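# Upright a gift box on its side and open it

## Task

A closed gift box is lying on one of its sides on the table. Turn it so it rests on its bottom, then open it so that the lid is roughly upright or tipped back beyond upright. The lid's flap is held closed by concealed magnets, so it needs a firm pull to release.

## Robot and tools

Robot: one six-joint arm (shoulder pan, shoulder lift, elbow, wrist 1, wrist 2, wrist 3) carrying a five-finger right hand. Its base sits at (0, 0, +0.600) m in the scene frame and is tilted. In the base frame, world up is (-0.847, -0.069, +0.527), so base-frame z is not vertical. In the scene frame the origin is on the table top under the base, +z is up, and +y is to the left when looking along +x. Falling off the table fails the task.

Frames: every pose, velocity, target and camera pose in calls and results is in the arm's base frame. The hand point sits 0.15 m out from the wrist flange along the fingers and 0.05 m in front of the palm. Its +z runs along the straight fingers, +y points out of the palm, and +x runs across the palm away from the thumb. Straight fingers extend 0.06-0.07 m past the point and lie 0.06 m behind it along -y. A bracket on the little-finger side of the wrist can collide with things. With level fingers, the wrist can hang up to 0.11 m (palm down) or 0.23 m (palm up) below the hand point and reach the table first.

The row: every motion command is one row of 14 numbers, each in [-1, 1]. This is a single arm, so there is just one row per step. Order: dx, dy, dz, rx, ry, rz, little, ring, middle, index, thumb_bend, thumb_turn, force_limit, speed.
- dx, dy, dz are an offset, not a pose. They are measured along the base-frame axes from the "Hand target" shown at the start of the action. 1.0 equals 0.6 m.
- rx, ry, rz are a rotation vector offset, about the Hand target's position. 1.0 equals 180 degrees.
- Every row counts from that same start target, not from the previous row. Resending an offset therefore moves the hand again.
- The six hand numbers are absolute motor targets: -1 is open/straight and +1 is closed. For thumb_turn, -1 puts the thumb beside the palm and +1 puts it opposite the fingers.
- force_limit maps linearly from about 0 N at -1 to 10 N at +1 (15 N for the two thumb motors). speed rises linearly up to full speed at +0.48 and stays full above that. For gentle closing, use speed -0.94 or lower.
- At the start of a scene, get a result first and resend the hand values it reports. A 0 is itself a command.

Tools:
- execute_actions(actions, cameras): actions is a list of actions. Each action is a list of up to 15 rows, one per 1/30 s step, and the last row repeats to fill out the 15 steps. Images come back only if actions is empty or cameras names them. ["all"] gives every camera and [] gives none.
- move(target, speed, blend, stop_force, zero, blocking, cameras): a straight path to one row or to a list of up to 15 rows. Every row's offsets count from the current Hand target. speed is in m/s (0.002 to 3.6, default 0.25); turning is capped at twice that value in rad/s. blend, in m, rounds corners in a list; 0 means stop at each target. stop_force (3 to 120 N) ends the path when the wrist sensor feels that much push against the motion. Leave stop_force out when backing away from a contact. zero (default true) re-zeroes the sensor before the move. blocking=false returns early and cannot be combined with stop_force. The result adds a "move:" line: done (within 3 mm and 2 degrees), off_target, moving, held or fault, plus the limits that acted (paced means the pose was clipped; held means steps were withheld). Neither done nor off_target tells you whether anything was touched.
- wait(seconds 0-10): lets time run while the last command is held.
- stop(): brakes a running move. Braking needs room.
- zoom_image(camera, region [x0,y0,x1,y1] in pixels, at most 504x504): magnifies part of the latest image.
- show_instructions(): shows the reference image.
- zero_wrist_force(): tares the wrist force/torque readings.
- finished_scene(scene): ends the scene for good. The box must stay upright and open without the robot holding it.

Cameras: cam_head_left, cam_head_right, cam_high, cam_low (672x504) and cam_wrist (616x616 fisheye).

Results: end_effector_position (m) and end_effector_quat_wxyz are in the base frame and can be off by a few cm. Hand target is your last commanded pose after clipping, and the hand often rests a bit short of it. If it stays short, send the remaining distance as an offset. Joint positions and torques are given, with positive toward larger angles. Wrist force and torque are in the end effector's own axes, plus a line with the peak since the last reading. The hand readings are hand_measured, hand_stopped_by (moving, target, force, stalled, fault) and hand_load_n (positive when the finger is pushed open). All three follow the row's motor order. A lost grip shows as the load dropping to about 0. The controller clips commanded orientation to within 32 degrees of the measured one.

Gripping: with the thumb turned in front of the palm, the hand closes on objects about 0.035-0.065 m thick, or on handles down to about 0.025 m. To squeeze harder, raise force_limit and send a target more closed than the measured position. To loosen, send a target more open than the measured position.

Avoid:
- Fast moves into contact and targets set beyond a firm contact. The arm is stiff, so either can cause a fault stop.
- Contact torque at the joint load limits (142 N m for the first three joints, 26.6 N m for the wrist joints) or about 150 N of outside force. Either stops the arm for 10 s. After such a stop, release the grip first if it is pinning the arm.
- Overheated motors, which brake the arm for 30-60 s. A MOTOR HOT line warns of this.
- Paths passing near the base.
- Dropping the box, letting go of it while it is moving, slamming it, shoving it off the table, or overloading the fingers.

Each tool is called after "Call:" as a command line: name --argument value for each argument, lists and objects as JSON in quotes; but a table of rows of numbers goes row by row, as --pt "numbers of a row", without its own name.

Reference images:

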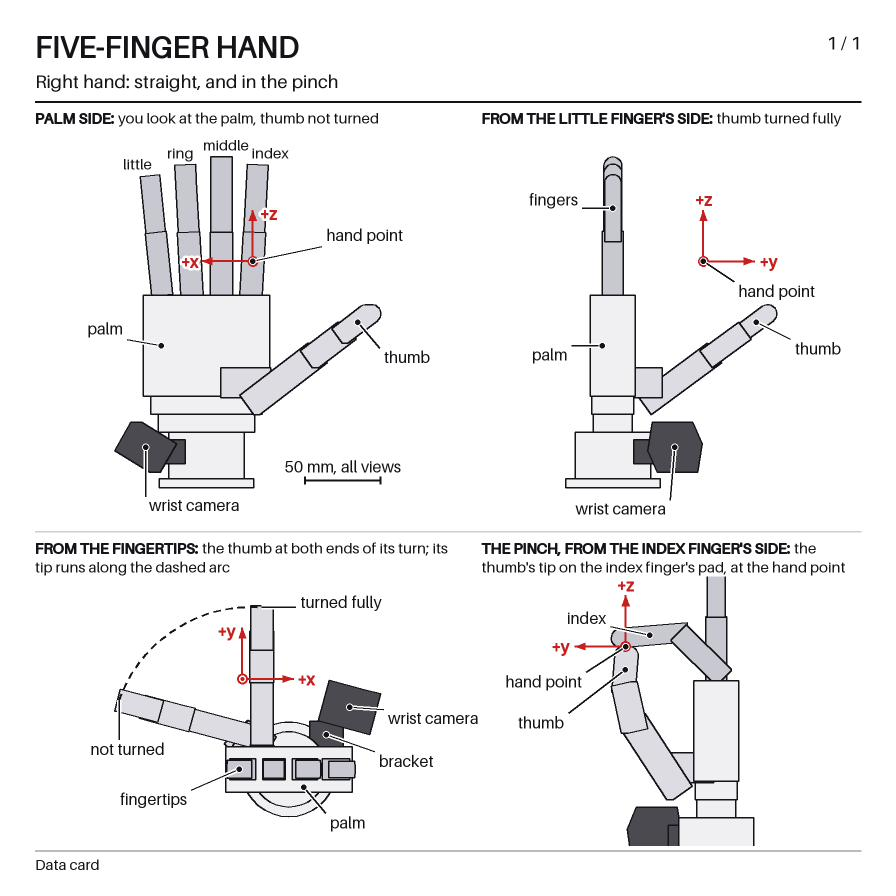

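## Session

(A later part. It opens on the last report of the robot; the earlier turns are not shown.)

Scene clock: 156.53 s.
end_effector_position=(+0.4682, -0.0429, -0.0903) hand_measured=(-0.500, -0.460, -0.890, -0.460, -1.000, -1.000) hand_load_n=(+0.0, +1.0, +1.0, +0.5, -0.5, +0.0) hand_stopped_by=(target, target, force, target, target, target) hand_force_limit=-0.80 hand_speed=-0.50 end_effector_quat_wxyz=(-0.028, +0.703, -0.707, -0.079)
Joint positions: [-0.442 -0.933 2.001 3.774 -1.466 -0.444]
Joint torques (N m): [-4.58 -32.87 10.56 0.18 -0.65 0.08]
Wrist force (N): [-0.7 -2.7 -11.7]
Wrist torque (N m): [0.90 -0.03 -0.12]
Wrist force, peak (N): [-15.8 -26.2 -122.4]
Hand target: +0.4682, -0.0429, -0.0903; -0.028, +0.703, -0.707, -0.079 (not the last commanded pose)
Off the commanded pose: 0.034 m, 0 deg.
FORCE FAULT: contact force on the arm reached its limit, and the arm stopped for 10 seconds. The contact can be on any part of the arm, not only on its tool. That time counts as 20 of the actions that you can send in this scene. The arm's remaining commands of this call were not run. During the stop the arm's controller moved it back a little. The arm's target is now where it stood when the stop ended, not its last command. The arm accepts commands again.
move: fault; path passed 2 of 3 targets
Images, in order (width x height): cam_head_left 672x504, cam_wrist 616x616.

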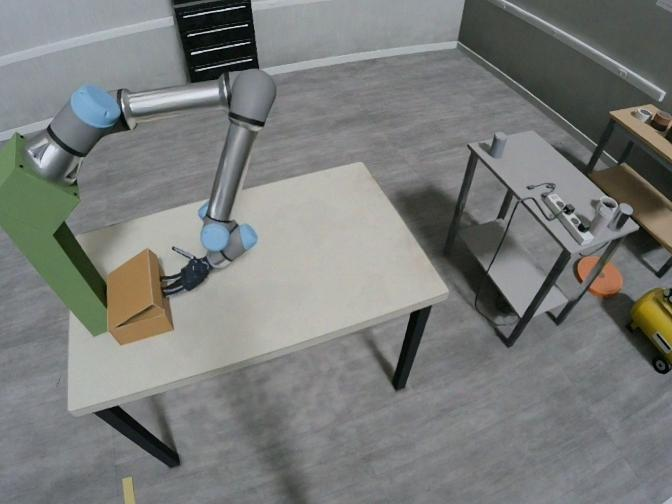

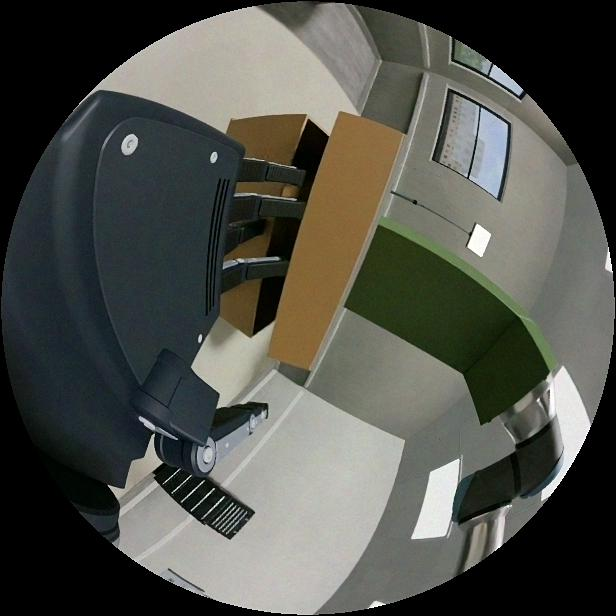

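Call:
move --pt "0.0027 -0.0006 0.0042 0 0 0 -0.5 -0.46 -0.5 -0.46 -1 -1 -0.8 -0.5" --pt "0.0027 -0.0006 0.0042 0 0 0 -0.5 -0.46 -0.46 -0.46 -1 -1 0.1 -0.3" --speed 0.02 --cameras '["cam_wrist"]'

Call:
zoom_image --camera "cam_wrist" --region '[180, 120, 400, 340]'

Scene clock: 158.13 s.
end_effector_position=(+0.4699, -0.0433, -0.0877) hand_measured=(-0.500, -0.460, -0.770, -0.460, -1.000, -1.000) hand_load_n=(+0.0, +1.0, +5.0, +0.5, +0.0, +0.0) hand_stopped_by=(target, target, force, target, target, target) hand_force_limit=0.10 hand_speed=-0.30 end_effector_quat_wxyz=(-0.028, +0.703, -0.707, -0.079)
Joint positions: [-0.442 -0.937 1.996 3.783 -1.465 -0.443]
Joint torques (N m): [2.9 -27.71 19.27 0.83 -1.86 1.84]
Wrist force (N): [0.2 -5.6 -5.2]
Wrist torque (N m): [0.62 -0.14 -0.18]
Wrist force, peak (N): [-0.7 -2.6 -11.8]
Hand target: +0.4698, -0.0433, -0.0878; -0.028, +0.703, -0.707, -0.079
Off the commanded pose: 0.000 m, 0 deg.
move: done
Images, in order (width x height): cam_wrist 616x616.

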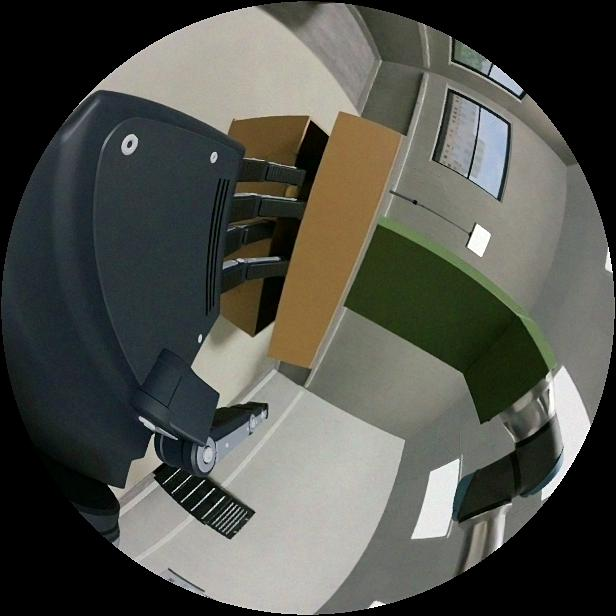

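Scaled by 2.291 from the camera's 616x616 image, which has a finer 880x880 frame.

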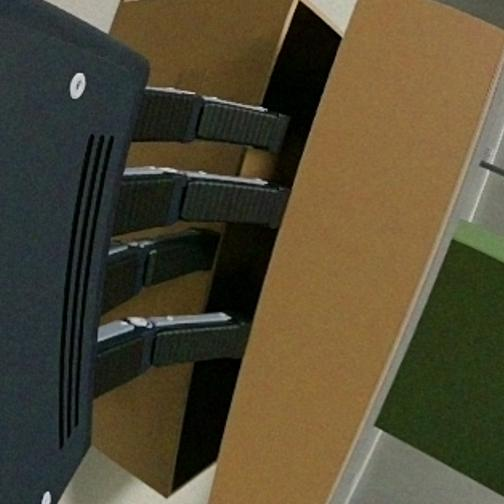

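Call:
move --target '[0,0,0,0,0,0,-0.5,-0.46,-0.4,-0.46,-1,-1,0.8,-0.4]' --cameras '["cam_wrist"]'

Call:
zoom_image --camera "cam_wrist" --region '[180, 120, 400, 340]'

Scene clock: 159.43 s.
end_effector_position=(+0.4697, -0.0432, -0.0878) hand_measured=(-0.500, -0.460, -0.400, -0.460, -1.000, -1.000) hand_load_n=(+0.0, +0.0, +0.5, +0.0, +0.0, +0.0) hand_stopped_by=(target, target, target, target, target, target) hand_force_limit=0.80 hand_speed=-0.40 end_effector_quat_wxyz=(-0.028, +0.703, -0.707, -0.079)
Joint positions: [-0.442 -0.937 1.997 3.783 -1.466 -0.443]
Joint torques (N m): [-2.61 -29.95 16.4 0.34 -1.75 0.24]
Wrist force (N): [0.1 -0.9 -1.6]
Wrist torque (N m): [0.23 -0.03 -0.11]
Wrist force, peak (N): [-2.9 -16.3 -24.2]
Hand target: +0.4698, -0.0433, -0.0878; -0.028, +0.703, -0.707, -0.079
Off the commanded pose: 0.000 m, 0 deg.
move: done
Images, in order (width x height): cam_wrist 616x616.

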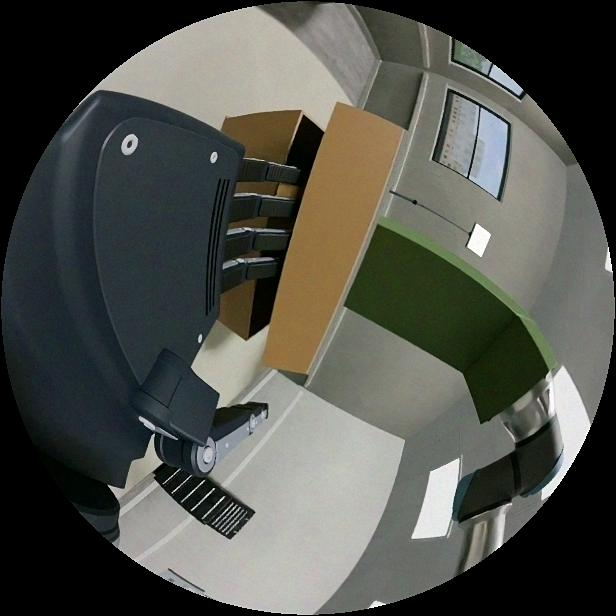

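Scaled by 2.291 from the camera's 616x616 image, which has a finer 880x880 frame.

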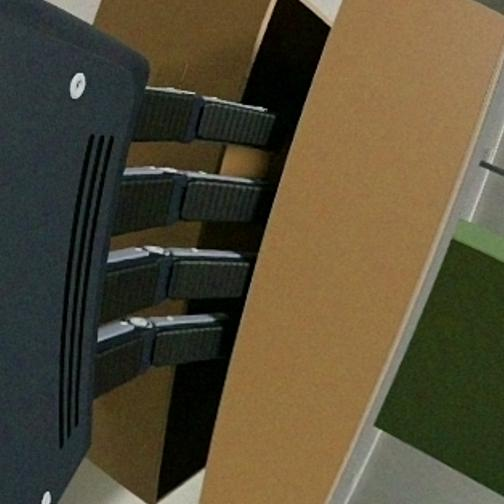

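Call:
move --target '[-0.0444,0.0107,-0.0697,0,0,0,-0.5,-0.46,-0.4,-0.46,-1,-1,0.8,-0.4]' --speed 0.03 --stop_force 8 --cameras '["cam_wrist","cam_head_left"]'

Call:
zoom_image --camera "cam_head_left" --region '[60, 200, 220, 380]'

Scene clock: 162.53 s.
end_effector_position=(+0.4432, -0.0369, -0.1296) hand_measured=(-0.500, -0.460, -0.400, -0.460, -1.000, -1.000) hand_load_n=(+0.0, +0.0, +0.0, +0.0, +0.0, +0.0) hand_stopped_by=(target, target, target, target, target, target) hand_force_limit=0.80 hand_speed=-0.40 end_effector_quat_wxyz=(-0.028, +0.703, -0.707, -0.079)
Joint positions: [-0.452 -0.869 2.072 3.641 -1.467 -0.454]
Joint torques (N m): [4.16 -42.19 -1.67 1.63 -1.86 1.38]
Wrist force (N): [0.2 -1.0 -1.0]
Wrist torque (N m): [0.18 -0.08 -0.01]
Wrist force, peak (N): [0.0 -1.1 -1.9]
Hand target: +0.4432, -0.0369, -0.1296; -0.028, +0.703, -0.707, -0.079
Off the commanded pose: 0.000 m, 0 deg.
move: done
Images, in order (width x height): cam_head_left 672x504, cam_wrist 616x616.

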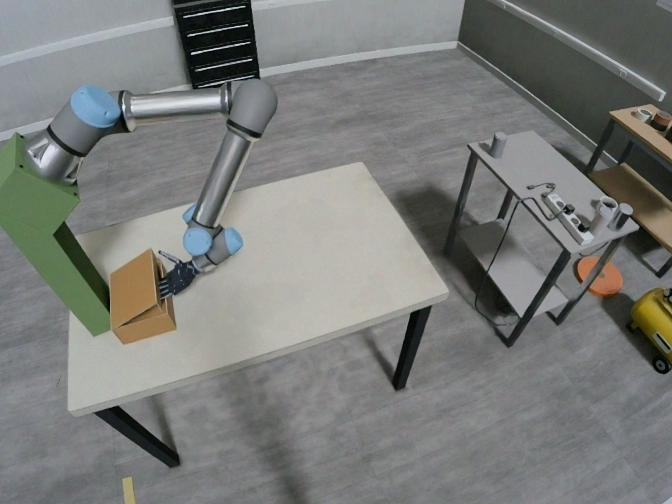

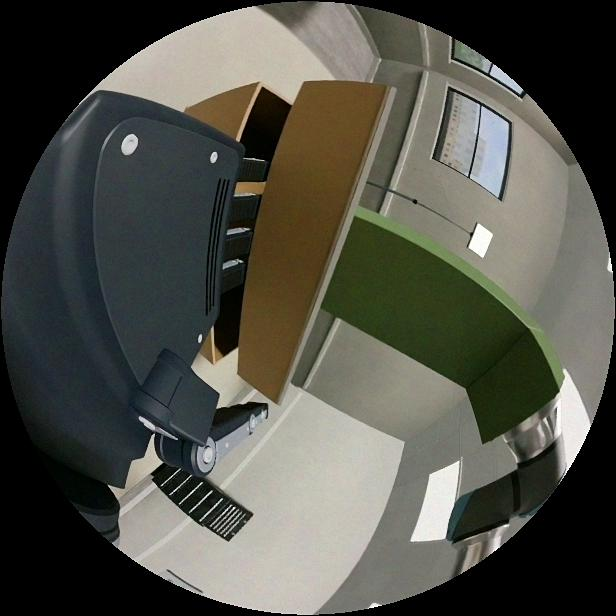

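Scaled by 2.800 from the camera's 672x504 image, which has a finer 960x720 frame.

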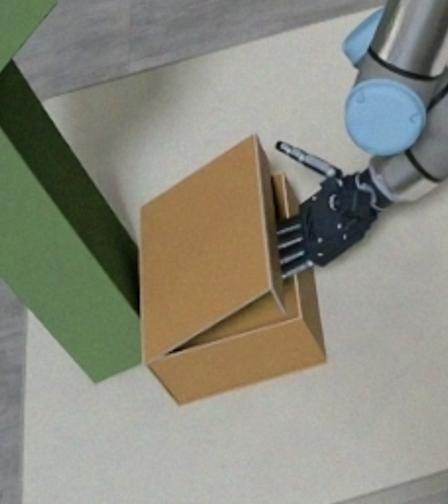

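Call:
move --target '[0,0,0,0,0,0,-0.1,-0.1,-0.1,-0.1,-1,-1,-0.2,-0.3]'

Call:
move --target '[0.0976,-0.0236,0.1534,0,0,0,-0.1,-0.1,-0.1,-0.1,-1,-1,-0.2,-0.3]' --speed 0.05 --cameras '["cam_wrist","cam_head_left"]'

Call:
zoom_image --camera "cam_head_left" --region '[60, 200, 220, 380]'

Scene clock: 163.57 s.
end_effector_position=(+0.4432, -0.0369, -0.1296) hand_measured=(-0.100, -0.100, -0.100, -0.100, -1.000, -1.000) hand_load_n=(+0.5, +0.0, +0.0, +0.0, +0.0, +0.0) hand_stopped_by=(target, target, target, target, target, target) hand_force_limit=-0.20 hand_speed=-0.30 end_effector_quat_wxyz=(-0.028, +0.703, -0.707, -0.079)
Joint positions: [-0.452 -0.869 2.072 3.641 -1.467 -0.454]
Joint torques (N m): [4.76 -41.68 3.32 0.99 -0.46 1.45]
Wrist force (N): [0.4 -0.8 -1.1]
Wrist torque (N m): [0.18 -0.08 -0.02]
Wrist force, peak (N): [0.5 -1.2 -1.1]
Hand target: +0.4432, -0.0369, -0.1296; -0.028, +0.703, -0.707, -0.079
Off the commanded pose: 0.000 m, 0 deg.
move: done

Scene clock: 166.10 s.
end_effector_position=(+0.5019, -0.0510, -0.0375) hand_measured=(-0.100, -0.100, -0.100, -0.100, -1.000, -1.000) hand_load_n=(+0.0, +0.5, +1.0, +0.0, +0.0, +0.0) hand_stopped_by=(target, target, target, target, target, target) hand_force_limit=-0.20 hand_speed=-0.30 end_effector_quat_wxyz=(-0.028, +0.703, -0.707, -0.079)
Joint positions: [-0.43 -0.994 1.888 3.947 -1.464 -0.431]
Joint torques (N m): [-3.91 -29.07 17.79 -1.59 1.14 0.79]
Wrist force (N): [0.2 -0.8 -1.2]
Wrist torque (N m): [0.21 -0.04 -0.11]
Wrist force, peak (N): [0.0 -1.4 -1.4]
Hand target: +0.5017, -0.0510, -0.0376; -0.028, +0.703, -0.707, -0.079
Off the commanded pose: 0.000 m, 0 deg.
move: done
Images, in order (width x height): cam_head_left 672x504, cam_wrist 616x616.

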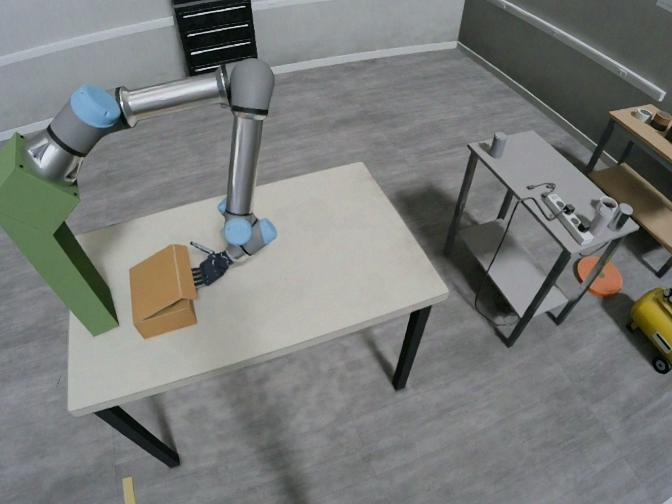

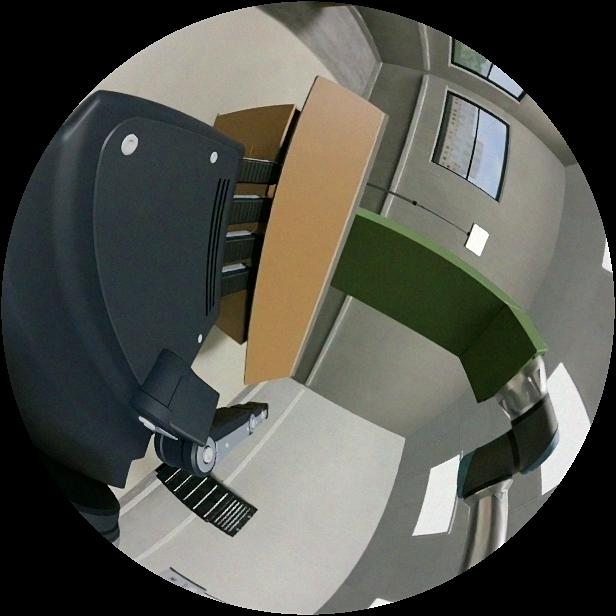

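Scaled by 2.800 from the camera's 672x504 image, which has a finer 960x720 frame.

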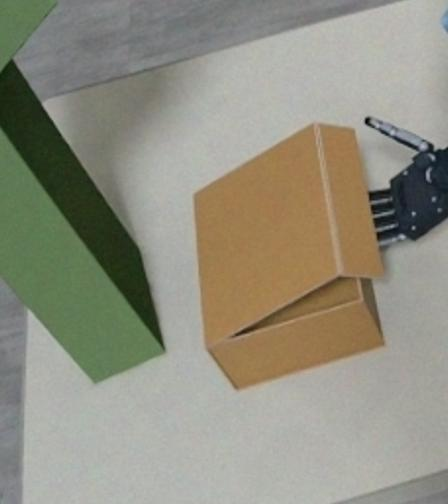

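Call:
move --pt "0 0 0 0 0 0 -0.46 -0.46 -0.46 -0.46 -1 -1 -0.2 -0.3" --pt "-0.0187 0.0009 -0.0050 0 0 0 -0.46 -0.46 -0.46 -0.46 -1 -1 -0.2 -0.3" --pt "-0.0994 -0.0012 0.0155 0 0 0 -0.46 -0.46 -0.46 -0.46 -1 -1 -0.2 -0.3" --pt "-0.1826 -0.0001 0.0146 0 0 0 -0.46 -0.46 -0.46 -0.46 -1 -1 -0.2 -0.3" --speed 0.05 --blend '[0,0.004,0.006,0]' --cameras '["cam_wrist","cam_head_left"]'

Call:
zoom_image --camera "cam_head_left" --region '[60, 200, 220, 380]'

Scene clock: 171.03 s.
end_effector_position=(+0.3922, -0.0512, -0.0288) hand_measured=(-0.460, -0.460, -0.460, -0.460, -1.000, -1.000) hand_load_n=(+0.5, +0.0, +0.0, +0.0, +0.0, +0.0) hand_stopped_by=(target, target, target, target, target, target) hand_force_limit=-0.20 hand_speed=-0.30 end_effector_quat_wxyz=(-0.028, +0.703, -0.706, -0.079)
Joint positions: [-0.527 -1.184 2.199 3.835 -1.477 -0.528]
Joint torques (N m): [6.53 -24.71 -4.72 2.37 -1.51 2.6]
Wrist force (N): [-0.1 -0.9 -1.5]
Wrist torque (N m): [0.19 -0.06 -0.04]
Wrist force, peak (N): [0.2 -1.7 -2.1]
Hand target: +0.3922, -0.0511, -0.0288; -0.028, +0.703, -0.707, -0.079
Off the commanded pose: 0.000 m, 0 deg.
move: done
Images, in order (width x height): cam_head_left 672x504, cam_wrist 616x616.

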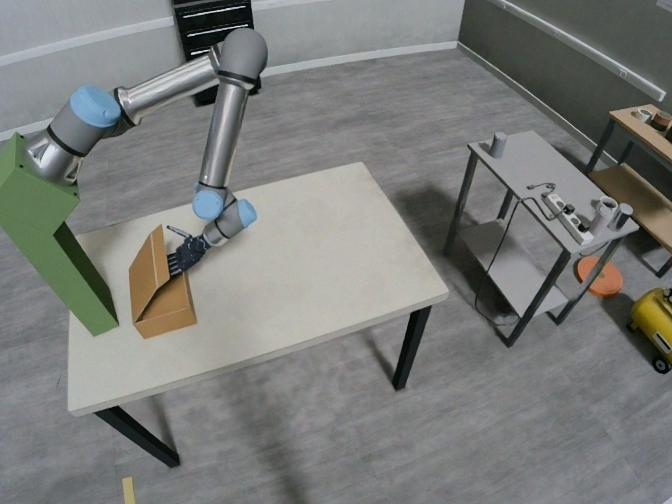

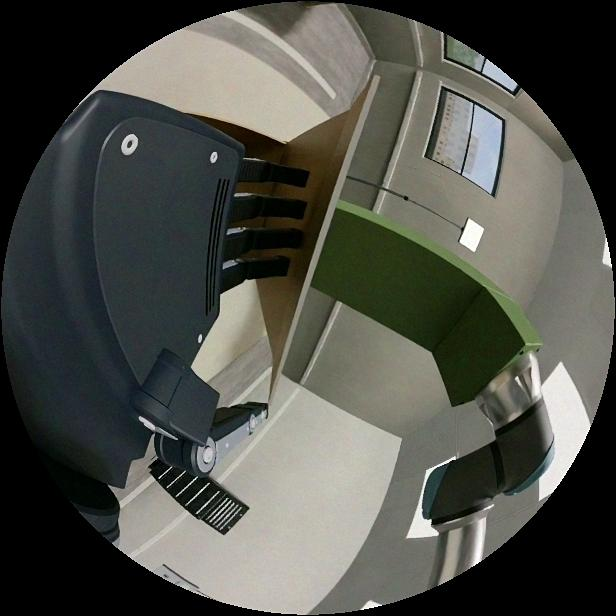

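Scaled by 2.800 from the camera's 672x504 image, which has a finer 960x720 frame.

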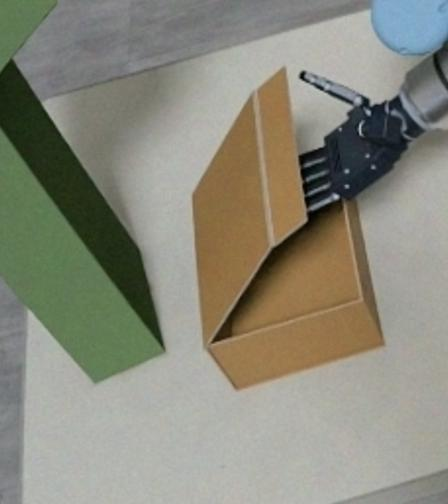

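Call:
move --pt "-0.0800 0.0041 -0.0220 0 0 0 -0.46 -0.46 -0.46 -0.46 -1 -1 -0.2 -0.3" --pt "-0.1518 0.0110 -0.0639 0 0 0 -0.46 -0.46 -0.46 -0.46 -1 -1 -0.2 -0.3" --pt "-0.1806 0.0155 -0.0918 0 0 0 -0.46 -0.46 -0.46 -0.46 -1 -1 -0.2 -0.3" --speed '[0.05,0.05,0.025]' --blend '[0.006,0.006,0]' --cameras '["cam_wrist","cam_head_left"]'

Call:
zoom_image --camera "cam_head_left" --region '[60, 200, 220, 380]'

Scene clock: 174.67 s.
end_effector_position=(+0.2836, -0.0417, -0.0840) hand_measured=(-0.460, -0.460, -0.460, -0.460, -1.000, -1.000) hand_load_n=(+0.0, +0.0, +0.5, +0.0, +0.0, +0.0) hand_stopped_by=(target, target, target, target, target, target) hand_force_limit=-0.20 hand_speed=-0.30 end_effector_quat_wxyz=(-0.028, +0.703, -0.706, -0.079) end_effector_velocity=(+0.001, +0.000, +0.001) end_effector_angular_velocity=(+0.000, +0.001, +0.000)
Joint positions: [-0.656 -1.158 2.512 3.507 -1.495 -0.656]
Joint velocities: [0.001 -0.002 -0.003 0.005 0 0]
Joint torques (N m): [5.23 -36.8 -2.02 2.3 -2.65 1.11]
Wrist force (N): [0.3 -0.3 -1.6]
Wrist torque (N m): [0.23 -0.02 -0.02]
Wrist force, peak (N): [0.3 -1.7 -1.8]
Hand target: +0.2838, -0.0418, -0.0839; -0.028, +0.703, -0.707, -0.079
Off the commanded pose: 0.000 m, 0 deg.
move: done
Images, in order (width x height): cam_head_left 672x504, cam_wrist 616x616.

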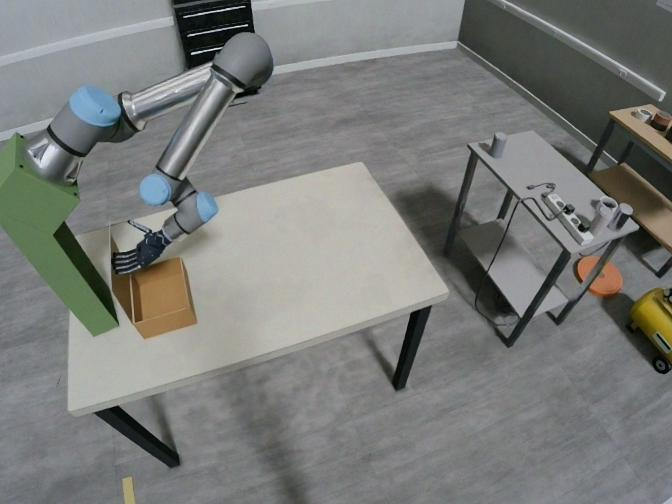

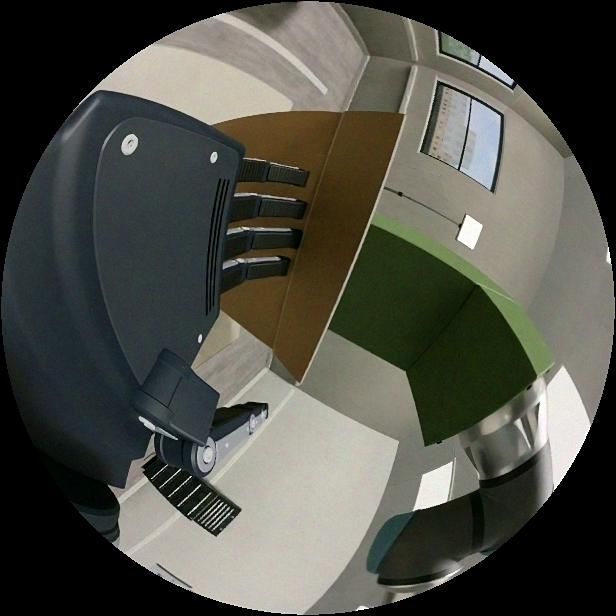

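Scaled by 2.800 from the camera's 672x504 image, which has a finer 960x720 frame.

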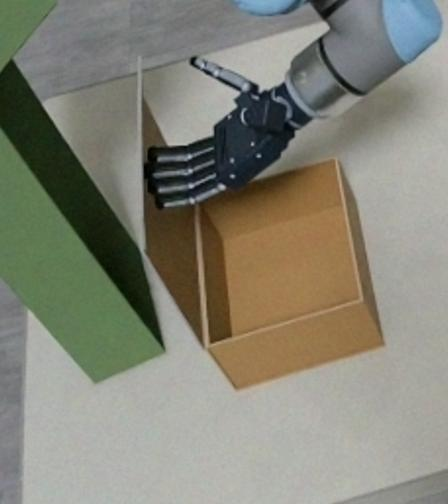

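Call:
zoom_image --camera "cam_head_left" --region '[100, 210, 150, 330]'

Call:
zoom_image --camera "cam_wrist" --region '[180, 80, 460, 400]'

Call:
wait --seconds 0.1 --cameras '["cam_high","cam_head_right","cam_low"]'

Call:
zoom_image --camera "cam_high" --region '[440, 80, 672, 280]'

Call:
zoom_image --camera "cam_head_right" --region '[90, 200, 220, 350]'

Scaled by 4.200 from the camera's 672x504 image, which has a finer 960x720 frame.

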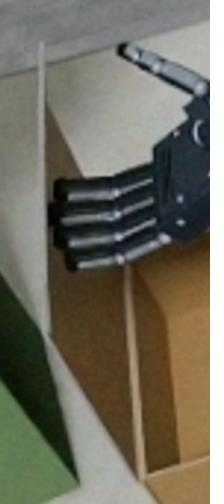

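Scaled by 1.575 from the camera's 616x616 image, which has a finer 880x880 frame.

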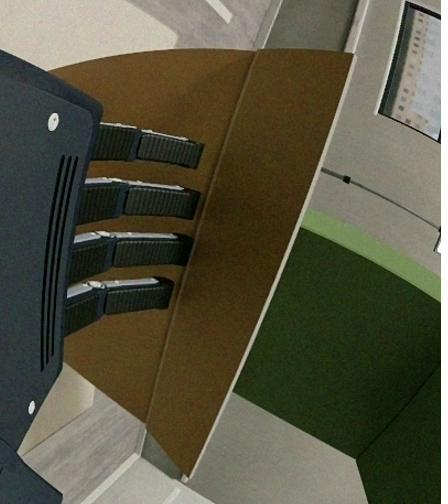

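Scene clock: 176.10 s.
end_effector_position=(+0.2838, -0.0418, -0.0839) hand_measured=(-0.460, -0.460, -0.460, -0.460, -1.000, -1.000) hand_load_n=(+0.0, +0.0, +0.5, +0.0, +0.0, +0.0) hand_stopped_by=(target, target, target, target, target, target) hand_force_limit=-0.20 hand_speed=-0.30 end_effector_quat_wxyz=(-0.028, +0.703, -0.707, -0.079)
Joint positions: [-0.656 -1.158 2.512 3.507 -1.495 -0.656]
Joint torques (N m): [7.06 -36.39 -1.47 -1.28 1 2.3]
Wrist force (N): [0.2 -0.1 -1.7]
Wrist torque (N m): [0.24 0.01 -0.03]
Wrist force, peak (N): [0.4 -0.3 -1.8]
Hand target: +0.2838, -0.0418, -0.0839; -0.028, +0.703, -0.707, -0.079
Off the commanded pose: 0.000 m, 0 deg.
wait: 0.10 s; at rest from the start
Images, in order (width x height): cam_head_right 672x504, cam_high 672x504, cam_low 672x504.

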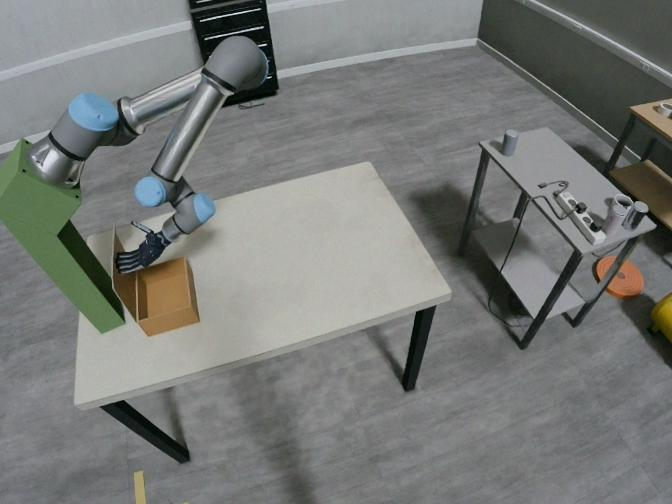

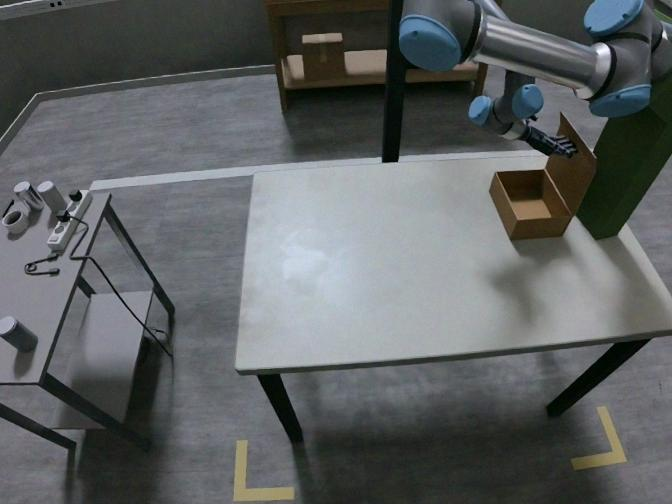

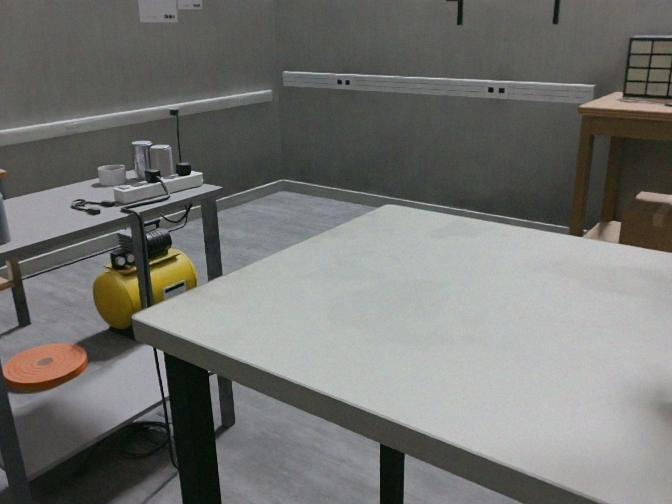

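Scaled by 2.172 from the camera's 672x504 image, which has a finer 960x720 frame.

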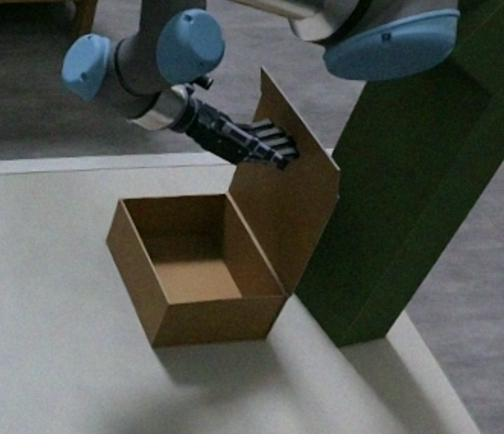

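Scaled by 3.360 from the camera's 672x504 image, which has a finer 960x720 frame.

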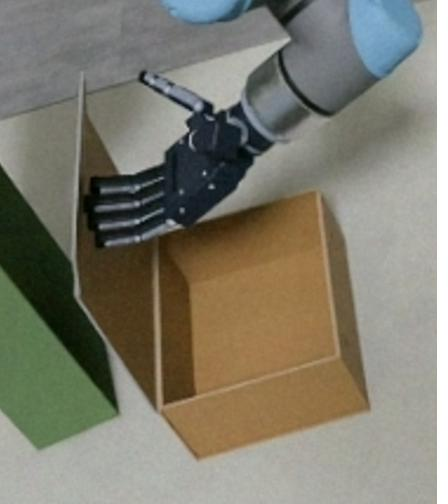

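Call:
move --target '[-0.0266,0.0064,-0.0418,0,0,0,-0.46,-0.46,-0.46,-0.46,-1,-1,-0.2,-0.3]' --speed 0.03 --stop_force 6 --cameras '["cam_wrist","cam_head_left","cam_high"]'

Call:
zoom_image --camera "cam_head_left" --region '[80, 200, 200, 350]'

Call:
zoom_image --camera "cam_high" --region '[472, 80, 652, 280]'

Call:
zoom_image --camera "cam_wrist" --region '[180, 80, 460, 400]'

Scene clock: 179.63 s.
end_effector_position=(+0.2678, -0.0379, -0.1090) hand_measured=(-0.460, -0.460, -0.460, -0.460, -1.000, -1.000) hand_load_n=(+0.0, +0.0, +0.0, +0.5, +0.0, +0.0) hand_stopped_by=(target, target, target, target, target, target) hand_force_limit=-0.20 hand_speed=-0.30 end_effector_quat_wxyz=(-0.028, +0.703, -0.707, -0.079)
Joint positions: [-0.675 -1.067 2.556 3.374 -1.498 -0.676]
Joint torques (N m): [5.53 -35.53 -0.18 -1.44 -0.14 2.13]
Wrist force (N): [0.0 -0.4 -1.5]
Wrist torque (N m): [0.18 0.01 -0.06]
Wrist force, peak (N): [0.1 -0.3 -2.0]
Hand target: +0.2679, -0.0379, -0.1090; -0.028, +0.703, -0.707, -0.079
Off the commanded pose: 0.000 m, 0 deg.
move: done
Images, in order (width x height): cam_head_left 672x504, cam_high 672x504, cam_wrist 616x616.

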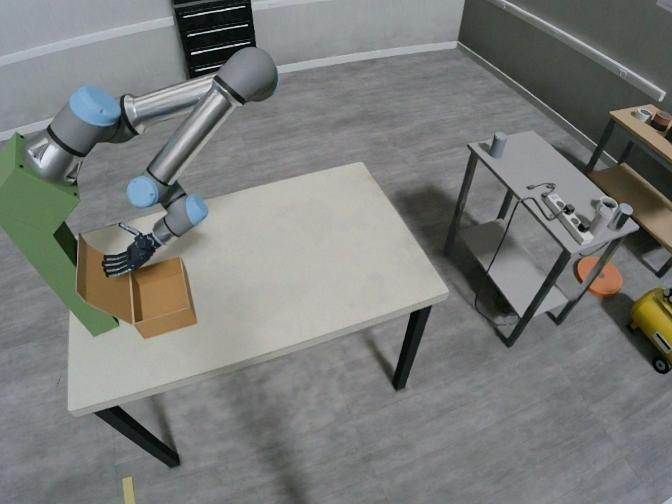

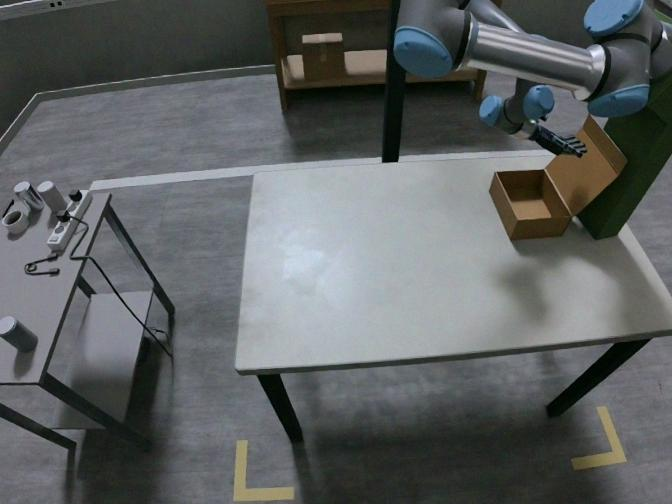

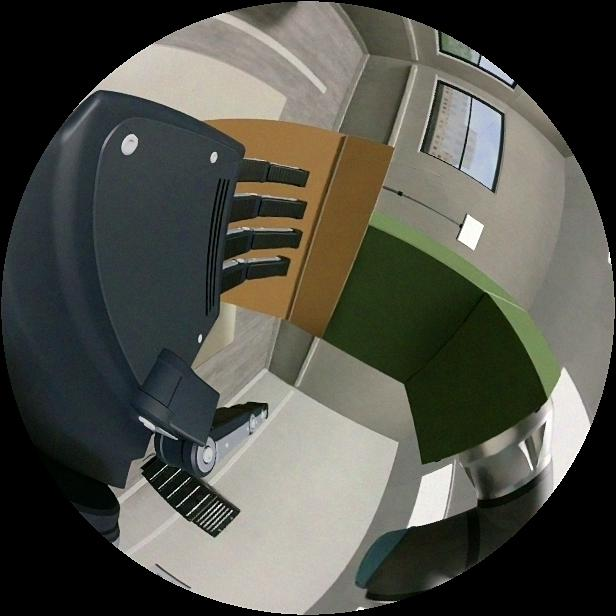

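Scaled by 3.360 from the camera's 672x504 image, which has a finer 960x720 frame.

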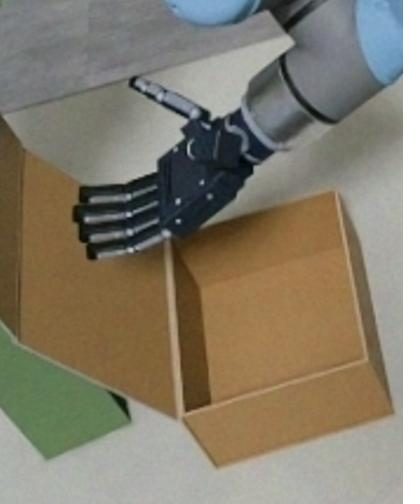

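Scaled by 2.520 from the camera's 672x504 image, which has a finer 960x720 frame.

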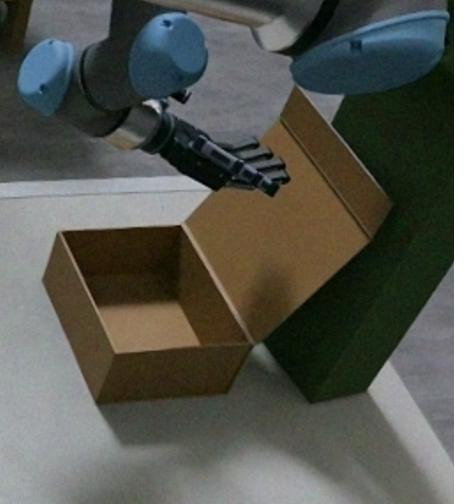

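Scaled by 1.575 from the camera's 616x616 image, which has a finer 880x880 frame.

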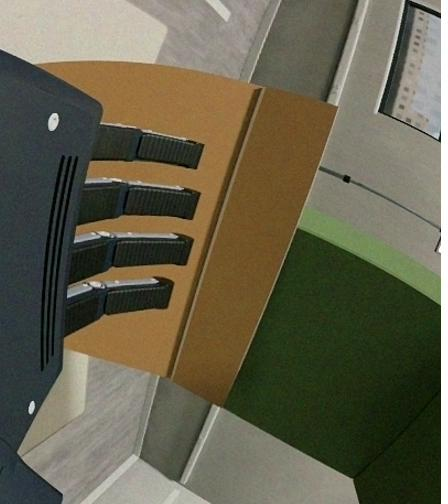

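Call:
move --pt "0.0524 -0.0226 0.1505 0 0 0 -1 -1 -1 -1 -1 -1 0.5 0.3" --pt "0.1757 0.0011 0.0358 -0.0026 -0.2308 -0.0339 -1 -1 -1 -1 -1 -1 0.5 0.3" --pt "0.3479 0.0149 -0.0716 -0.0026 -0.2308 -0.0339 -1 -1 -1 -1 -1 -1 0.5 0.3" --speed 0.15 --blend '[0.01,0.02,0]' --cameras '["cam_head_left","cam_high"]'

Call:
zoom_image --camera "cam_head_left" --region '[60, 200, 220, 350]'

Call:
zoom_image --camera "cam_high" --region '[472, 80, 652, 280]'

Scene clock: 185.17 s.
end_effector_position=(+0.4765, -0.0290, -0.1519) hand_measured=(-1.000, -1.000, -1.000, -1.000, -1.000, -1.000) hand_load_n=(+0.0, +0.0, +0.0, +0.0, +0.0, +0.0) hand_stopped_by=(target, target, target, target, target, target) hand_force_limit=0.50 hand_speed=0.30 end_effector_quat_wxyz=(-0.278, +0.647, -0.687, +0.180)
Joint positions: [-0.604 -0.627 2.386 2.439 -1.114 -0.423]
Joint torques (N m): [-4.25 -19.9 2.52 -2.67 1.87 0.01]
Wrist force (N): [0.4 0.7 -0.4]
Wrist torque (N m): [0.24 -0.08 0.02]
Wrist force, peak (N): [0.2 -0.8 -2.5]
Hand target: +0.4766, -0.0290, -0.1519; -0.278, +0.647, -0.687, +0.180
Off the commanded pose: 0.000 m, 0 deg.
move: done
Images, in order (width x height): cam_head_left 672x504, cam_high 672x504.

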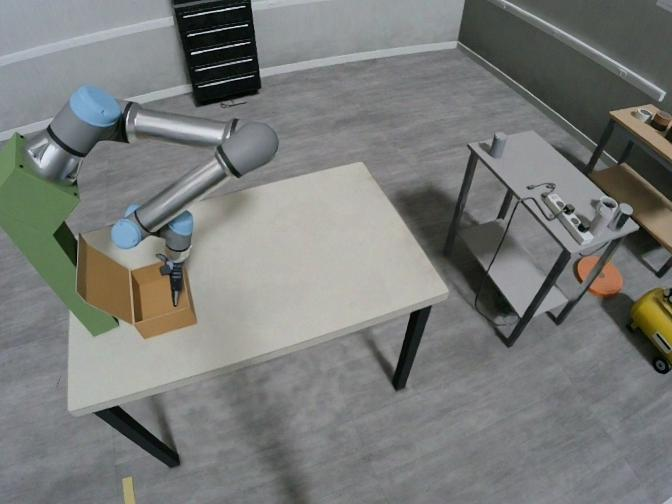

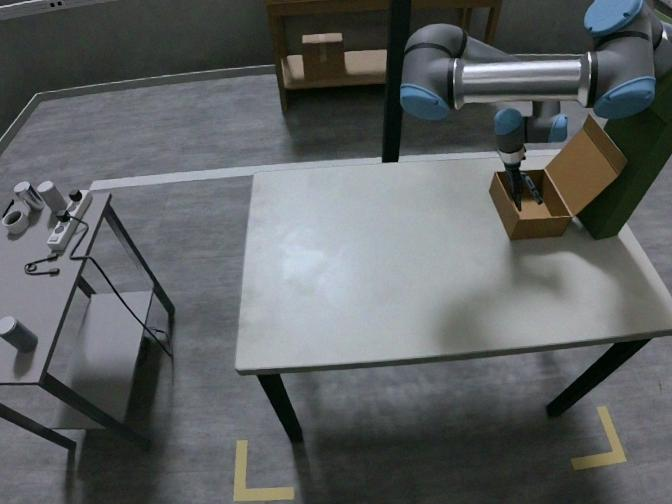

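Scaled by 3.150 from the camera's 672x504 image, which has a finer 960x720 frame.

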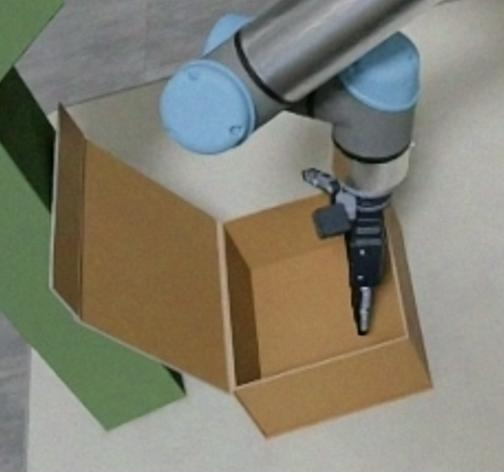

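Scaled by 2.520 from the camera's 672x504 image, which has a finer 960x720 frame.

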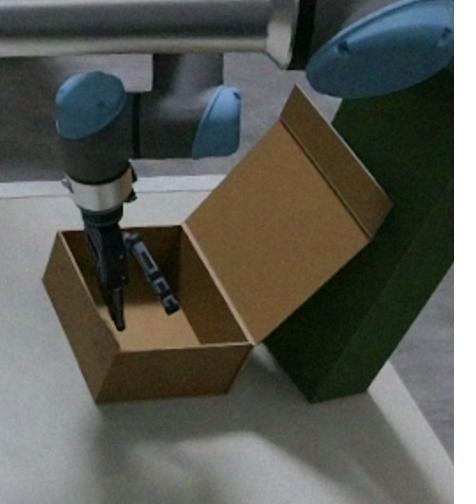

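Call:
move --target '[0.0710,-0.0171,0.1116,0,0,0,-1,-1,-1,-1,-1,-1,0.5,0.3]' --speed 0.03 --stop_force 10 --cameras '["cam_head_left","cam_high"]'

Call:
zoom_image --camera "cam_head_left" --region '[60, 200, 220, 350]'

Call:
zoom_image --camera "cam_high" --region '[472, 80, 652, 280]'

Scene clock: 189.20 s.
end_effector_position=(+0.5192, -0.0393, -0.0850) hand_measured=(-1.000, -1.000, -1.000, -1.000, -1.000, -1.000) hand_load_n=(+0.0, +0.0, +0.0, +0.0, +0.0, +0.0) hand_stopped_by=(target, target, target, target, target, target) hand_force_limit=0.50 hand_speed=0.30 end_effector_quat_wxyz=(-0.278, +0.647, -0.687, +0.180)
Joint positions: [-0.565 -0.852 2.325 2.708 -1.134 -0.385]
Joint torques (N m): [-17.06 -20.22 25.07 -1.8 1.65 -1.58]
Wrist force (N): [0.8 0.5 -0.4]
Wrist torque (N m): [0.18 -0.15 -0.03]
Wrist force, peak (N): [0.5 1.8 0.0]
Hand target: +0.5192, -0.0393, -0.0850; -0.278, +0.647, -0.687, +0.180
Off the commanded pose: 0.000 m, 0 deg.
move: done
Images, in order (width x height): cam_head_left 672x504, cam_high 672x504.

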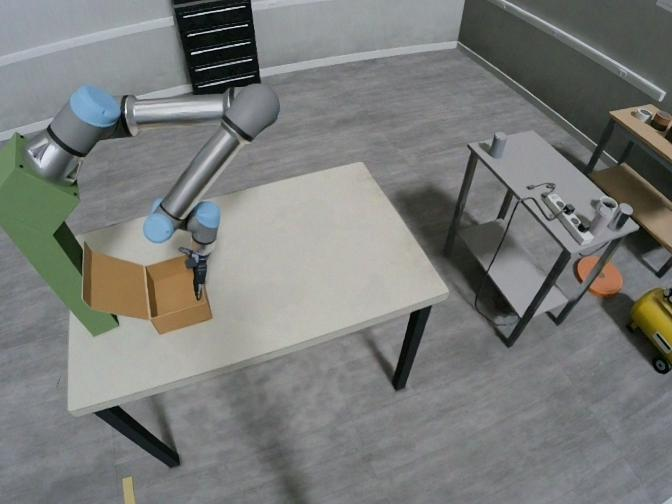

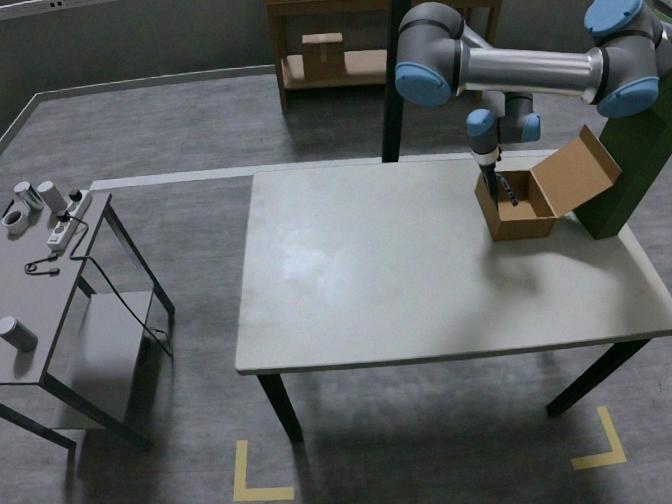

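Scaled by 3.150 from the camera's 672x504 image, which has a finer 960x720 frame.

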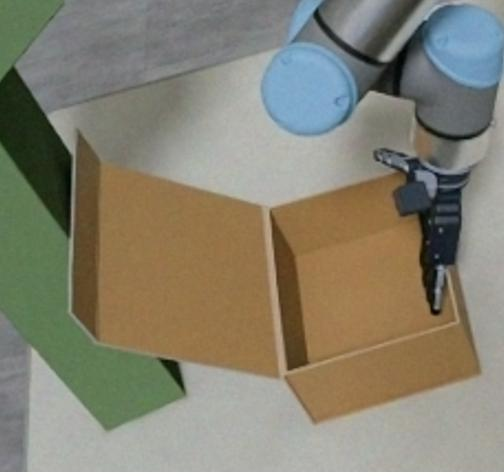

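Scaled by 2.520 from the camera's 672x504 image, which has a finer 960x720 frame.

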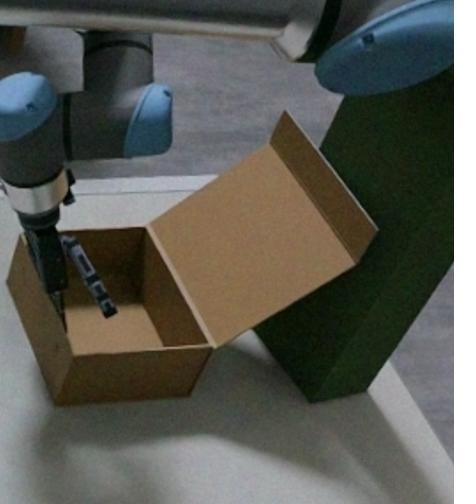

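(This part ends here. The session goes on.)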